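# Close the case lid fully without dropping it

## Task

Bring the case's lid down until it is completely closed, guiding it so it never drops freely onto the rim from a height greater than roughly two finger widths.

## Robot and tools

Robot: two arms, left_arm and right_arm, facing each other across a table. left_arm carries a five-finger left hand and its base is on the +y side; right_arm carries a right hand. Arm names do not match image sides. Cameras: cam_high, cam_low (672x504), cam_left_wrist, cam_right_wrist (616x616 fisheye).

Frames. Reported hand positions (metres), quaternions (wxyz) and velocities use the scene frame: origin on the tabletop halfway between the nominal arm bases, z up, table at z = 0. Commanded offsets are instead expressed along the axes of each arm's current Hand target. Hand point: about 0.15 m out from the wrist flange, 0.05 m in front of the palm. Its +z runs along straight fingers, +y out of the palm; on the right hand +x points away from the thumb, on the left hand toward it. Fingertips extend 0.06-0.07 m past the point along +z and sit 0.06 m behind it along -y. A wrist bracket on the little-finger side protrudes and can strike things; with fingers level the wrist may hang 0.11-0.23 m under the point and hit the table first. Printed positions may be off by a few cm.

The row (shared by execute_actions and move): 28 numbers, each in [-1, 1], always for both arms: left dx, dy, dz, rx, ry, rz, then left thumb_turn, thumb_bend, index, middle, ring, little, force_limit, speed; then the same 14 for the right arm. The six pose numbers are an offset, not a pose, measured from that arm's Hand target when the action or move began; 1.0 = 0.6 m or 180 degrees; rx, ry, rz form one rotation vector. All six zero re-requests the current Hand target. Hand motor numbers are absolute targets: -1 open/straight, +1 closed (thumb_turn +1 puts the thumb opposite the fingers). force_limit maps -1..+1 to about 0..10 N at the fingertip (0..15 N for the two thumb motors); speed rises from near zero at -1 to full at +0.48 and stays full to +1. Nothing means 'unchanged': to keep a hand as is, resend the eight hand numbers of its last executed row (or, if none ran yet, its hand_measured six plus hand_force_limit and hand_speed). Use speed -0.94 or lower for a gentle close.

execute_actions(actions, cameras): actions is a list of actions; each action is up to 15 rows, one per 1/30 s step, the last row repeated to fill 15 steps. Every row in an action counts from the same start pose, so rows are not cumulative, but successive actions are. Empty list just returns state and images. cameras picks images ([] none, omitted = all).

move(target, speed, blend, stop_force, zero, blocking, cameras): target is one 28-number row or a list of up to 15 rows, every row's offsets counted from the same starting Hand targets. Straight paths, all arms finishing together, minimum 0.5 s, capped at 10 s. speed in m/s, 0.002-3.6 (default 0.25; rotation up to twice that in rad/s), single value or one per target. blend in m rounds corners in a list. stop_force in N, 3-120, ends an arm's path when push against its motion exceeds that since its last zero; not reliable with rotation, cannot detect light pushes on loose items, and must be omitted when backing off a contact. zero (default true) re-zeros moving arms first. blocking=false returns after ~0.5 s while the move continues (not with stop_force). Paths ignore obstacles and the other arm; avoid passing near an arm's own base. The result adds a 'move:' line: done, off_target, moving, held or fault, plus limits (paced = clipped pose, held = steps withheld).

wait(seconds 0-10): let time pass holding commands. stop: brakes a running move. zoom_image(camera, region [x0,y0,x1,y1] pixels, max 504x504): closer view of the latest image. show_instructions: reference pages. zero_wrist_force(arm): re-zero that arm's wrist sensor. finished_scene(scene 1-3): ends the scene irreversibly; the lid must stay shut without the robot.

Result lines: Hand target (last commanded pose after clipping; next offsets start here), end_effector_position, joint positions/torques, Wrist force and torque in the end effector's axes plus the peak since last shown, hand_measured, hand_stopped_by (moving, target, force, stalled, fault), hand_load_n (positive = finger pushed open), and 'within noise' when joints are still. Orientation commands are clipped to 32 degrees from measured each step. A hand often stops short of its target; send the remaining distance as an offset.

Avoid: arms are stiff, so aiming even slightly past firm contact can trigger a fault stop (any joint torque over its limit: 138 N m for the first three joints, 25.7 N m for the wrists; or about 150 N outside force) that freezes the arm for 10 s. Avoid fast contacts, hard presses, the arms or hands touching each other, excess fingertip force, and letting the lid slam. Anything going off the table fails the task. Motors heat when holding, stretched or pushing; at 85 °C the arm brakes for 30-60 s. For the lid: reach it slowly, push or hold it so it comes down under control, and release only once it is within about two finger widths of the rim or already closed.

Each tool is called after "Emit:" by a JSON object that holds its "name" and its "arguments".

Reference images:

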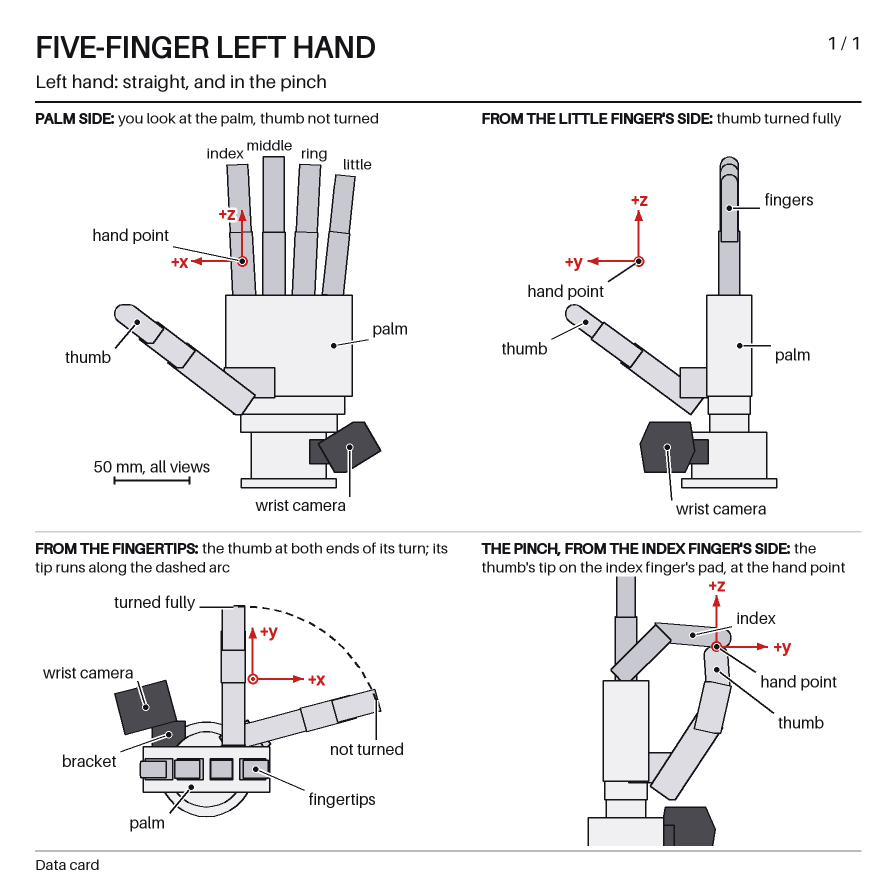

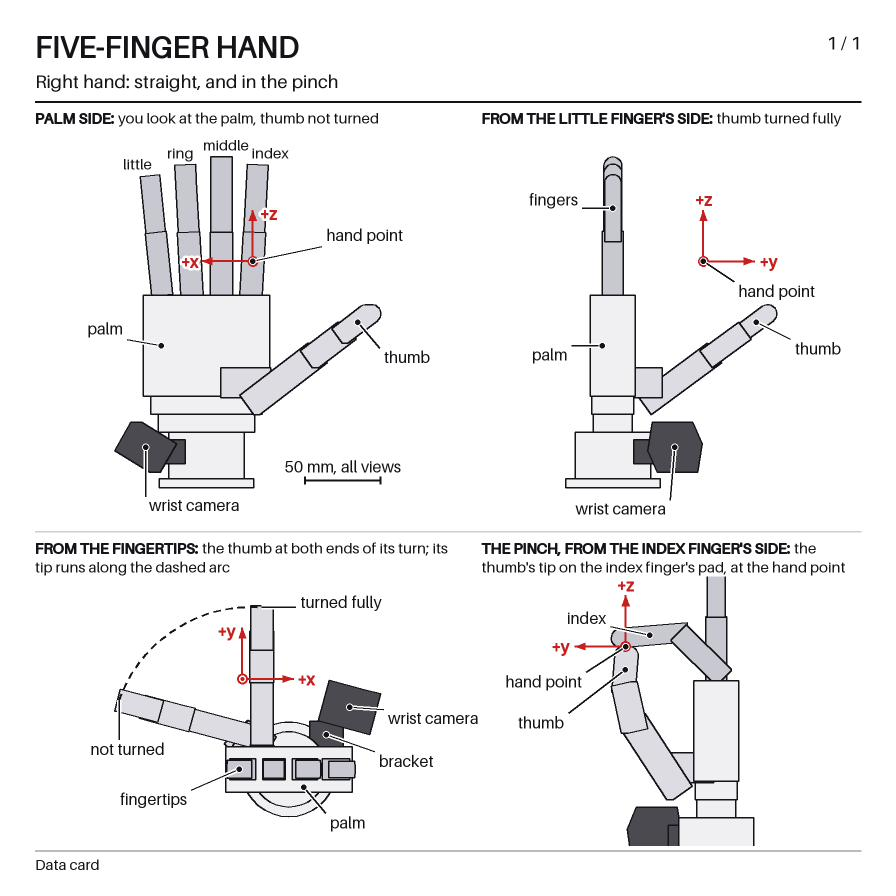

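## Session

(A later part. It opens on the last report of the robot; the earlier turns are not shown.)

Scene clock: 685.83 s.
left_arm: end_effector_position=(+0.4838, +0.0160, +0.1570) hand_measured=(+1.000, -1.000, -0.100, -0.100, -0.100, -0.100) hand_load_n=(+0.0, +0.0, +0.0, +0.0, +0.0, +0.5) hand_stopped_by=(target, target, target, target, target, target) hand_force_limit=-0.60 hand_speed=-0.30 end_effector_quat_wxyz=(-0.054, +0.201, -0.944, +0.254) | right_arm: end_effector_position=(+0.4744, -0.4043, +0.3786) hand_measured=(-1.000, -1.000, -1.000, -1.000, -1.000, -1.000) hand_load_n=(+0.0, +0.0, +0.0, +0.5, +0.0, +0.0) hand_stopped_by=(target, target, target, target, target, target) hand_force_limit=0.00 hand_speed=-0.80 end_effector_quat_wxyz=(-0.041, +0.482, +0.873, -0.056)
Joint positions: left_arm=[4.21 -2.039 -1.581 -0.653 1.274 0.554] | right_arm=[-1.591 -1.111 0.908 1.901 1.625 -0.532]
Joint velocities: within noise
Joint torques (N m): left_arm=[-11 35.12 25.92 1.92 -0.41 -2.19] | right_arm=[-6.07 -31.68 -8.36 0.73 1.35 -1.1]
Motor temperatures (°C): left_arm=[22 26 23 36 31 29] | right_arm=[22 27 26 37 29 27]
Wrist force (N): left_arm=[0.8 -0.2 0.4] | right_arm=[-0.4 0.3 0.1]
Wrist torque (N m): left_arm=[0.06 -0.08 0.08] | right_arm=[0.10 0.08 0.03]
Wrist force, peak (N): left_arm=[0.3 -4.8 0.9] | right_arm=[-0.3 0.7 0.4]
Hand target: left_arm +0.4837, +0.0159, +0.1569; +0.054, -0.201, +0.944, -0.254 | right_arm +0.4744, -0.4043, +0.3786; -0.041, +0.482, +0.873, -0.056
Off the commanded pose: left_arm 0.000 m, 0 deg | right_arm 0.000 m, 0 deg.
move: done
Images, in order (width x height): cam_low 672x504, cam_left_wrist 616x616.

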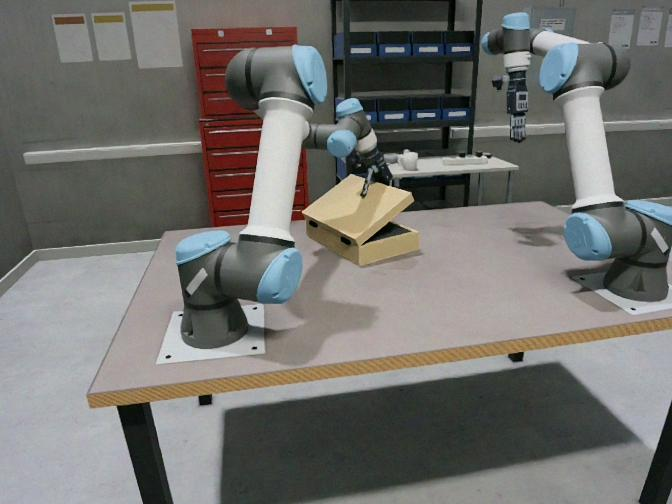

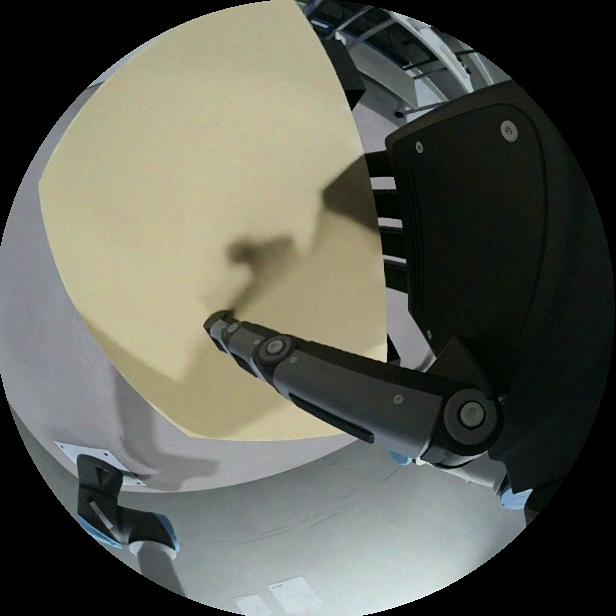

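Emit:
{"name": "move", "arguments": {"target": [[0,0.0021,0.0308,-0.0278,0,0,1,-1,-0.1,-0.1,-0.1,-0.1,-0.6,-0.3,0,0,0,0,0,0,-1,-1,-1,-1,-1,-1,0,-0.8],[0,-0.0005,0.0609,-0.0556,0,0,1,-1,-0.1,-0.1,-0.1,-0.1,-0.6,-0.3,0,0,0,0,0,0,-1,-1,-1,-1,-1,-1,0,-0.8]], "speed": 0.1, "blend": 0.01, "cameras": ["cam_left_wrist","cam_low"]}}

Emit:
{"name": "zoom_image", "arguments": {"camera": "cam_low", "region": [290, 130, 450, 270]}}

Scene clock: 704.07 s.
left_arm: end_effector_position=(+0.4912, -0.0011, +0.1255) hand_measured=(+1.000, -1.000, -0.100, -0.100, -0.100, -0.100) hand_load_n=(+0.0, +0.0, +0.0, +0.0, +0.0, +1.5) hand_stopped_by=(target, target, target, target, target, target) hand_force_limit=-0.60 hand_speed=-0.30 end_effector_quat_wxyz=(-0.036, +0.205, -0.963, +0.171) | right_arm: end_effector_position=(+0.4744, -0.4043, +0.3786) hand_measured=(-1.000, -1.000, -1.000, -1.000, -1.000, -1.000) hand_load_n=(-0.5, -0.5, +0.0, +0.0, +0.0, +0.0) hand_stopped_by=(target, target, target, target, target, target) hand_force_limit=0.00 hand_speed=-0.80 end_effector_quat_wxyz=(-0.041, +0.482, +0.873, -0.056)
Joint positions: left_arm=[4.156 -2.163 -1.408 -0.843 1.384 0.539] | right_arm=[-1.591 -1.111 0.908 1.901 1.625 -0.532]
Joint velocities: within noise
Joint torques (N m): left_arm=[11.06 49.7 22.48 1.93 -2.49 2.26] | right_arm=[-5.63 -31.88 -7.57 0.76 1.23 -1.02]
Motor temperatures (°C): left_arm=[22 26 23 36 31 29] | right_arm=[22 27 25 37 29 27]
Wrist force (N): left_arm=[0.2 -0.2 1.1] | right_arm=[-0.3 0.3 0.1]
Wrist torque (N m): left_arm=[0.07 0.01 0.06] | right_arm=[0.10 0.05 0.03]
Wrist force, peak (N): left_arm=[0.9 -1.1 0.6] | right_arm=[-0.6 0.6 0.3]
Hand target: left_arm +0.4912, -0.0011, +0.1255; +0.036, -0.205, +0.963, -0.171 | right_arm +0.4744, -0.4043, +0.3786; -0.041, +0.482, +0.873, -0.056
Off the commanded pose: left_arm 0.000 m, 0 deg | right_arm 0.000 m, 0 deg.
move: done
Images, in order (width x height): cam_low 672x504, cam_left_wrist 616x616.

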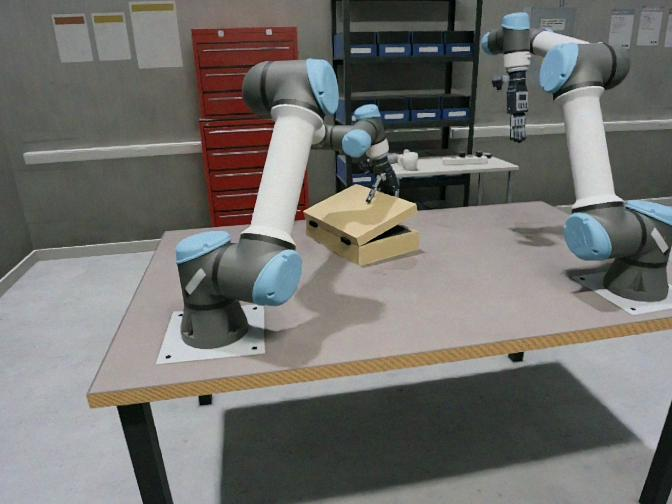

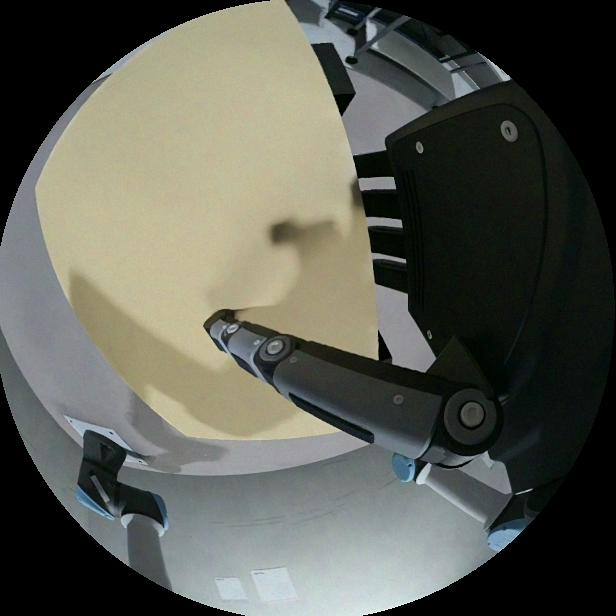

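Scaled by 3.150 from the camera's 672x504 image, which has a finer 960x720 frame.

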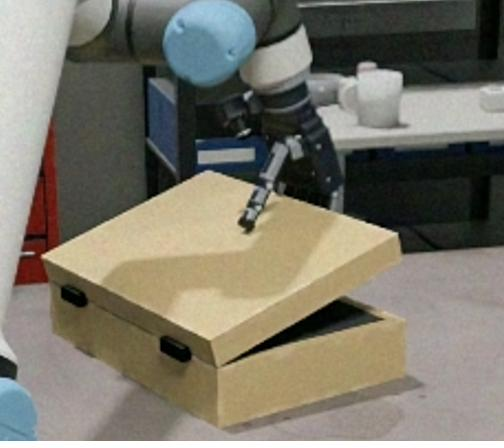

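Emit:
{"name": "move", "arguments": {"target": [[0,0.012,0.0295,-0.027,0,0,1,-1,-0.1,-0.1,-0.1,-0.1,-0.6,-0.3,0,0,0,0,0,0,-1,-1,-1,-1,-1,-1,0,-0.8],[0,0.012,0.0589,-0.0539,0,0,1,-1,-0.1,-0.1,-0.1,-0.1,-0.6,-0.3,0,0,0,0,0,0,-1,-1,-1,-1,-1,-1,0,-0.8]], "speed": 0.1, "blend": 0.01, "cameras": ["cam_left_wrist","cam_low"]}}

Emit:
{"name": "zoom_image", "arguments": {"camera": "cam_low", "region": [290, 130, 450, 270]}}

Scene clock: 718.17 s.
left_arm: end_effector_position=(+0.4934, -0.0061, +0.0900) hand_measured=(+1.000, -1.000, -0.098, -0.078, -0.098, -0.100) hand_load_n=(+0.0, +0.0, -17.0, -30.0, -14.0, +0.0) hand_stopped_by=(target, target, target, target, target, target) hand_force_limit=-0.60 hand_speed=-0.30 end_effector_quat_wxyz=(-0.019, +0.208, -0.974, +0.089) | right_arm: end_effector_position=(+0.4744, -0.4043, +0.3786) hand_measured=(-1.000, -1.000, -1.000, -1.000, -1.000, -1.000) hand_load_n=(+0.0, +0.0, +0.0, +0.0, -0.5, +0.0) hand_stopped_by=(target, target, target, target, target, target) hand_force_limit=0.00 hand_speed=-0.80 end_effector_quat_wxyz=(-0.041, +0.482, +0.873, -0.056)
Joint positions: left_arm=[4.12 -2.279 -1.266 -1.011 1.479 0.525] | right_arm=[-1.591 -1.111 0.908 1.901 1.625 -0.532]
Joint velocities: within noise
Joint torques (N m): left_arm=[16.76 -0.89 -11.38 -6.33 0.26 2.83] | right_arm=[-4.91 -32.28 -8.43 0.83 1.23 -1.05]
Motor temperatures (°C): left_arm=[22 26 23 36 31 29] | right_arm=[22 27 25 37 29 27]
Wrist force (N): left_arm=[4.3 -24.8 -56.3] | right_arm=[-0.2 0.3 0.3]
Wrist torque (N m): left_arm=[0.48 -1.18 0.54] | right_arm=[0.08 0.04 0.03]
Wrist force, peak (N): left_arm=[6.8 -20.2 -58.1] | right_arm=[-0.6 0.4 0.3]
Hand target: left_arm +0.4934, -0.0060, +0.0898; +0.018, -0.208, +0.974, -0.088 | right_arm +0.4744, -0.4043, +0.3786; -0.041, +0.482, +0.873, -0.056
Off the commanded pose: left_arm 0.000 m, 0 deg | right_arm 0.000 m, 0 deg.
move: done
Images, in order (width x height): cam_low 672x504, cam_left_wrist 616x616.

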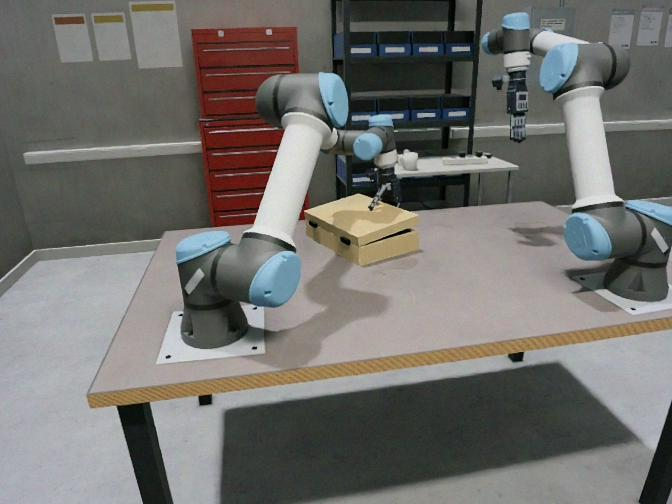

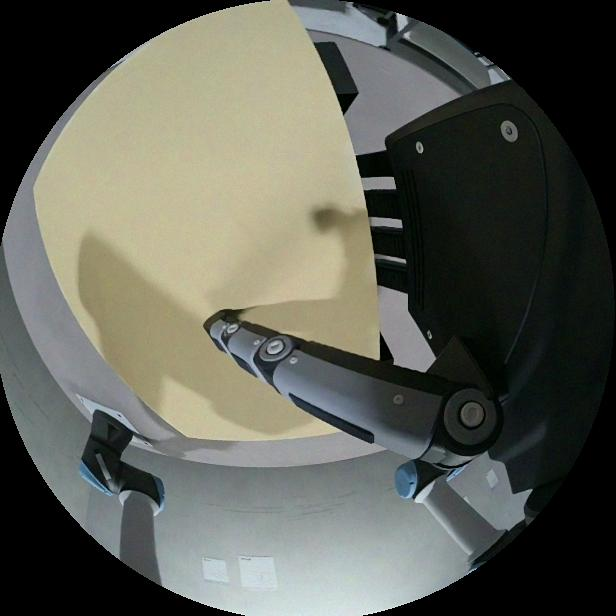

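Scaled by 3.150 from the camera's 672x504 image, which has a finer 960x720 frame.

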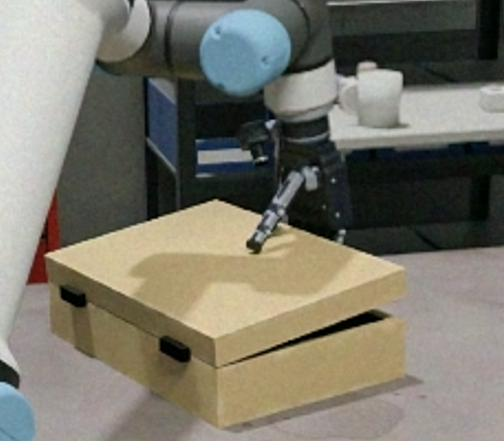

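Emit:
{"name": "move", "arguments": {"target": [0,0.001,-0.006,0,0,0,1,-1,-0.1,-0.1,-0.1,-0.1,-0.6,-0.3,0,0,0,0,0,0,-1,-1,-1,-1,-1,-1,0,-0.8], "speed": 0.03, "cameras": ["cam_left_wrist"]}}

Emit:
{"name": "zoom_image", "arguments": {"camera": "cam_left_wrist", "region": [280, 100, 480, 300]}}

Scene clock: 736.40 s.
left_arm: end_effector_position=(+0.4928, -0.0047, +0.0931) hand_measured=(+1.000, -1.000, -0.100, -0.080, -0.100, -0.100) hand_load_n=(+0.0, +0.0, +0.0, -11.0, +0.0, +1.0) hand_stopped_by=(target, target, target, target, target, target) hand_force_limit=-0.60 hand_speed=-0.30 end_effector_quat_wxyz=(-0.018, +0.208, -0.974, +0.088) | right_arm: end_effector_position=(+0.4744, -0.4043, +0.3786) hand_measured=(-1.000, -1.000, -1.000, -1.000, -1.000, -1.000) hand_load_n=(+0.0, +0.0, +0.0, +0.0, +0.0, +0.0) hand_stopped_by=(target, target, target, target, target, target) hand_force_limit=0.00 hand_speed=-0.80 end_effector_quat_wxyz=(-0.041, +0.482, +0.873, -0.056)
Joint positions: left_arm=[4.121 -2.273 -1.267 -1.017 1.479 0.526] | right_arm=[-1.591 -1.111 0.908 1.901 1.625 -0.532]
Joint velocities: within noise
Joint torques (N m): left_arm=[8.46 52.08 16.3 2.19 -0.47 2.13] | right_arm=[-4.45 -33 -7.95 0.78 1.31 -0.94]
Motor temperatures (°C): left_arm=[22 26 23 36 31 29] | right_arm=[22 27 25 37 29 27]
Wrist force (N): left_arm=[-0.2 -4.7 -9.0] | right_arm=[-0.3 0.4 0.0]
Wrist torque (N m): left_arm=[0.15 -0.28 0.17] | right_arm=[0.12 0.06 0.03]
Wrist force, peak (N): left_arm=[5.5 -28.3 -60.9] | right_arm=[-0.3 0.5 0.5]
Hand target: left_arm +0.4929, -0.0048, +0.0932; +0.018, -0.208, +0.974, -0.088 | right_arm +0.4744, -0.4043, +0.3786; -0.041, +0.482, +0.873, -0.056
Off the commanded pose: left_arm 0.000 m, 0 deg | right_arm 0.000 m, 0 deg.
move: done
Images, in order (width x height): cam_left_wrist 616x616.

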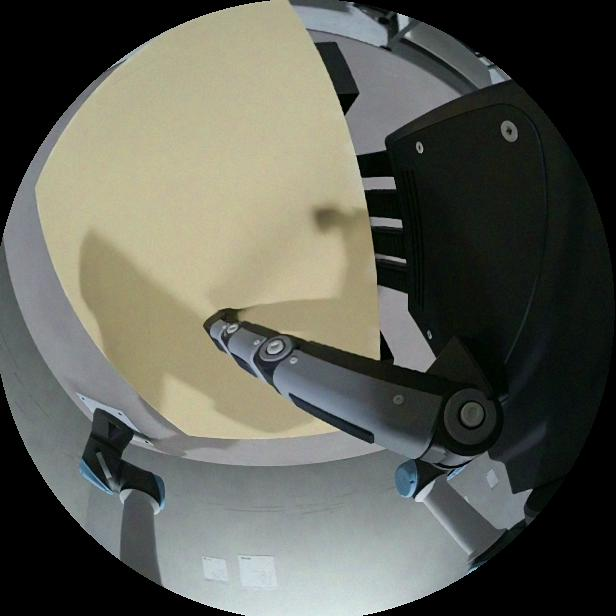

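Scaled by 2.520 from the camera's 616x616 image, which has a finer 880x880 frame.

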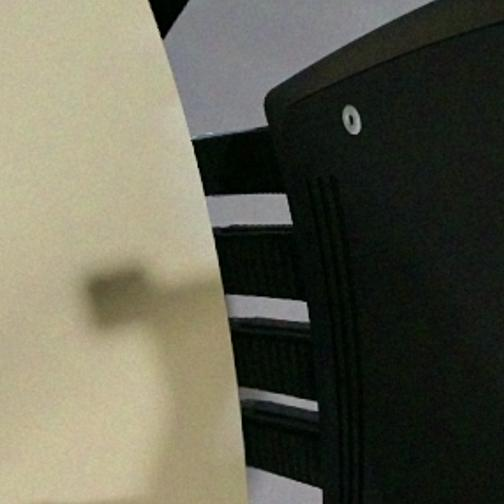

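Emit:
{"name": "move", "arguments": {"target": [[0,0,-0.003,0,0,0,-1,-1,-0.1,-0.1,-0.1,-0.1,-0.6,0,0,0,0,0,0,0,-1,-1,-1,-1,-1,-1,0,-0.8],[0,-0.082,0.0105,0,0,0,-1,-1,-0.1,-0.1,-0.1,-0.1,-0.6,0,0,0,0,0,0,0,-1,-1,-1,-1,-1,-1,0,-0.8]], "speed": [0.03,0.06], "cameras": ["cam_left_wrist","cam_low"]}}

Emit:
{"name": "zoom_image", "arguments": {"camera": "cam_low", "region": [290, 130, 450, 270]}}

Scene clock: 773.20 s.
left_arm: end_effector_position=(+0.5130, -0.0501, +0.0959) hand_measured=(-1.000, -1.000, -0.100, -0.082, -0.100, -0.100) hand_load_n=(+0.0, +0.0, +0.0, +0.0, +0.0, +0.0) hand_stopped_by=(target, target, target, target, target, target) hand_force_limit=-0.60 hand_speed=0.00 end_effector_quat_wxyz=(-0.018, +0.208, -0.974, +0.088) | right_arm: end_effector_position=(+0.4744, -0.4043, +0.3786) hand_measured=(-1.000, -1.000, -1.000, -1.000, -1.000, -1.000) hand_load_n=(+0.0, +0.0, +0.0, +0.0, +0.0, +0.0) hand_stopped_by=(target, target, target, target, target, target) hand_force_limit=0.00 hand_speed=-0.80 end_effector_quat_wxyz=(-0.041, +0.482, +0.873, -0.056)
Joint positions: left_arm=[4.089 -2.385 -1.06 -1.109 1.483 0.494] | right_arm=[-1.591 -1.111 0.908 1.901 1.625 -0.532]
Joint velocities: within noise
Joint torques (N m): left_arm=[12.03 56.53 25.51 3.61 1.21 2.53] | right_arm=[-4.09 -32.98 -8.74 0.9 1.25 -0.95]
Motor temperatures (°C): left_arm=[22 26 23 36 31 29] | right_arm=[22 27 25 37 29 27]
Wrist force (N): left_arm=[0.8 0.2 -0.9] | right_arm=[-0.3 0.4 0.0]
Wrist torque (N m): left_arm=[0.10 -0.16 0.05] | right_arm=[0.12 0.04 0.04]
Wrist force, peak (N): left_arm=[-0.1 -5.0 -9.2] | right_arm=[-0.6 0.5 0.3]
Hand target: left_arm +0.5131, -0.0501, +0.0959; +0.018, -0.208, +0.974, -0.088 | right_arm +0.4744, -0.4043, +0.3786; -0.041, +0.482, +0.873, -0.056
Off the commanded pose: left_arm 0.000 m, 0 deg | right_arm 0.000 m, 0 deg.
move: done
Images, in order (width x height): cam_low 672x504, cam_left_wrist 616x616.

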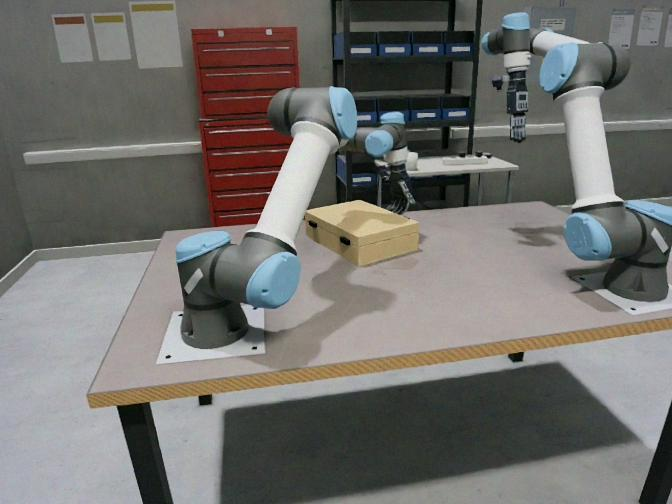

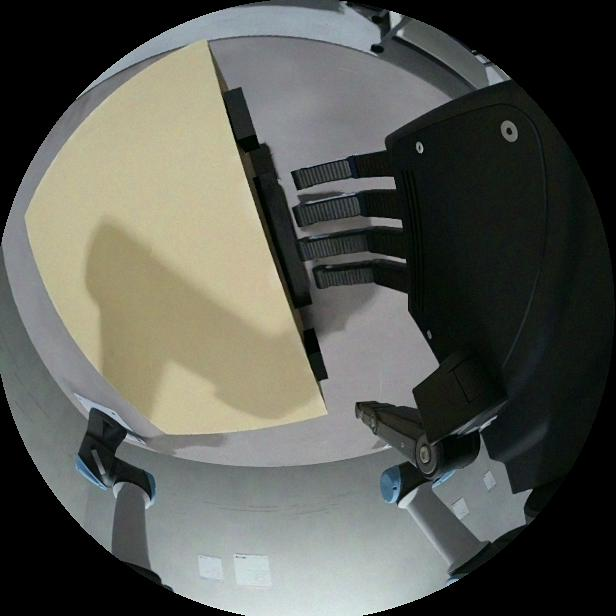

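Scaled by 3.150 from the camera's 672x504 image, which has a finer 960x720 frame.

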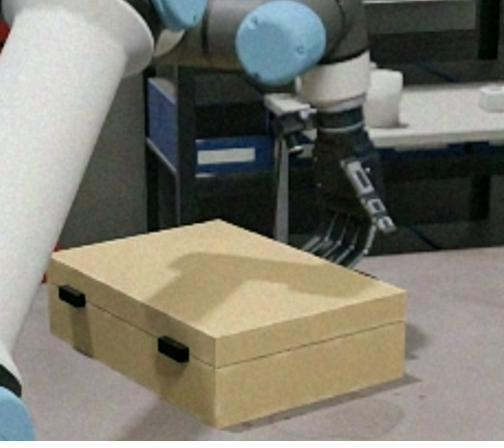

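Emit:
{"name": "finished_scene", "arguments": {"scene": 3}}

The scene is finished: the task was done.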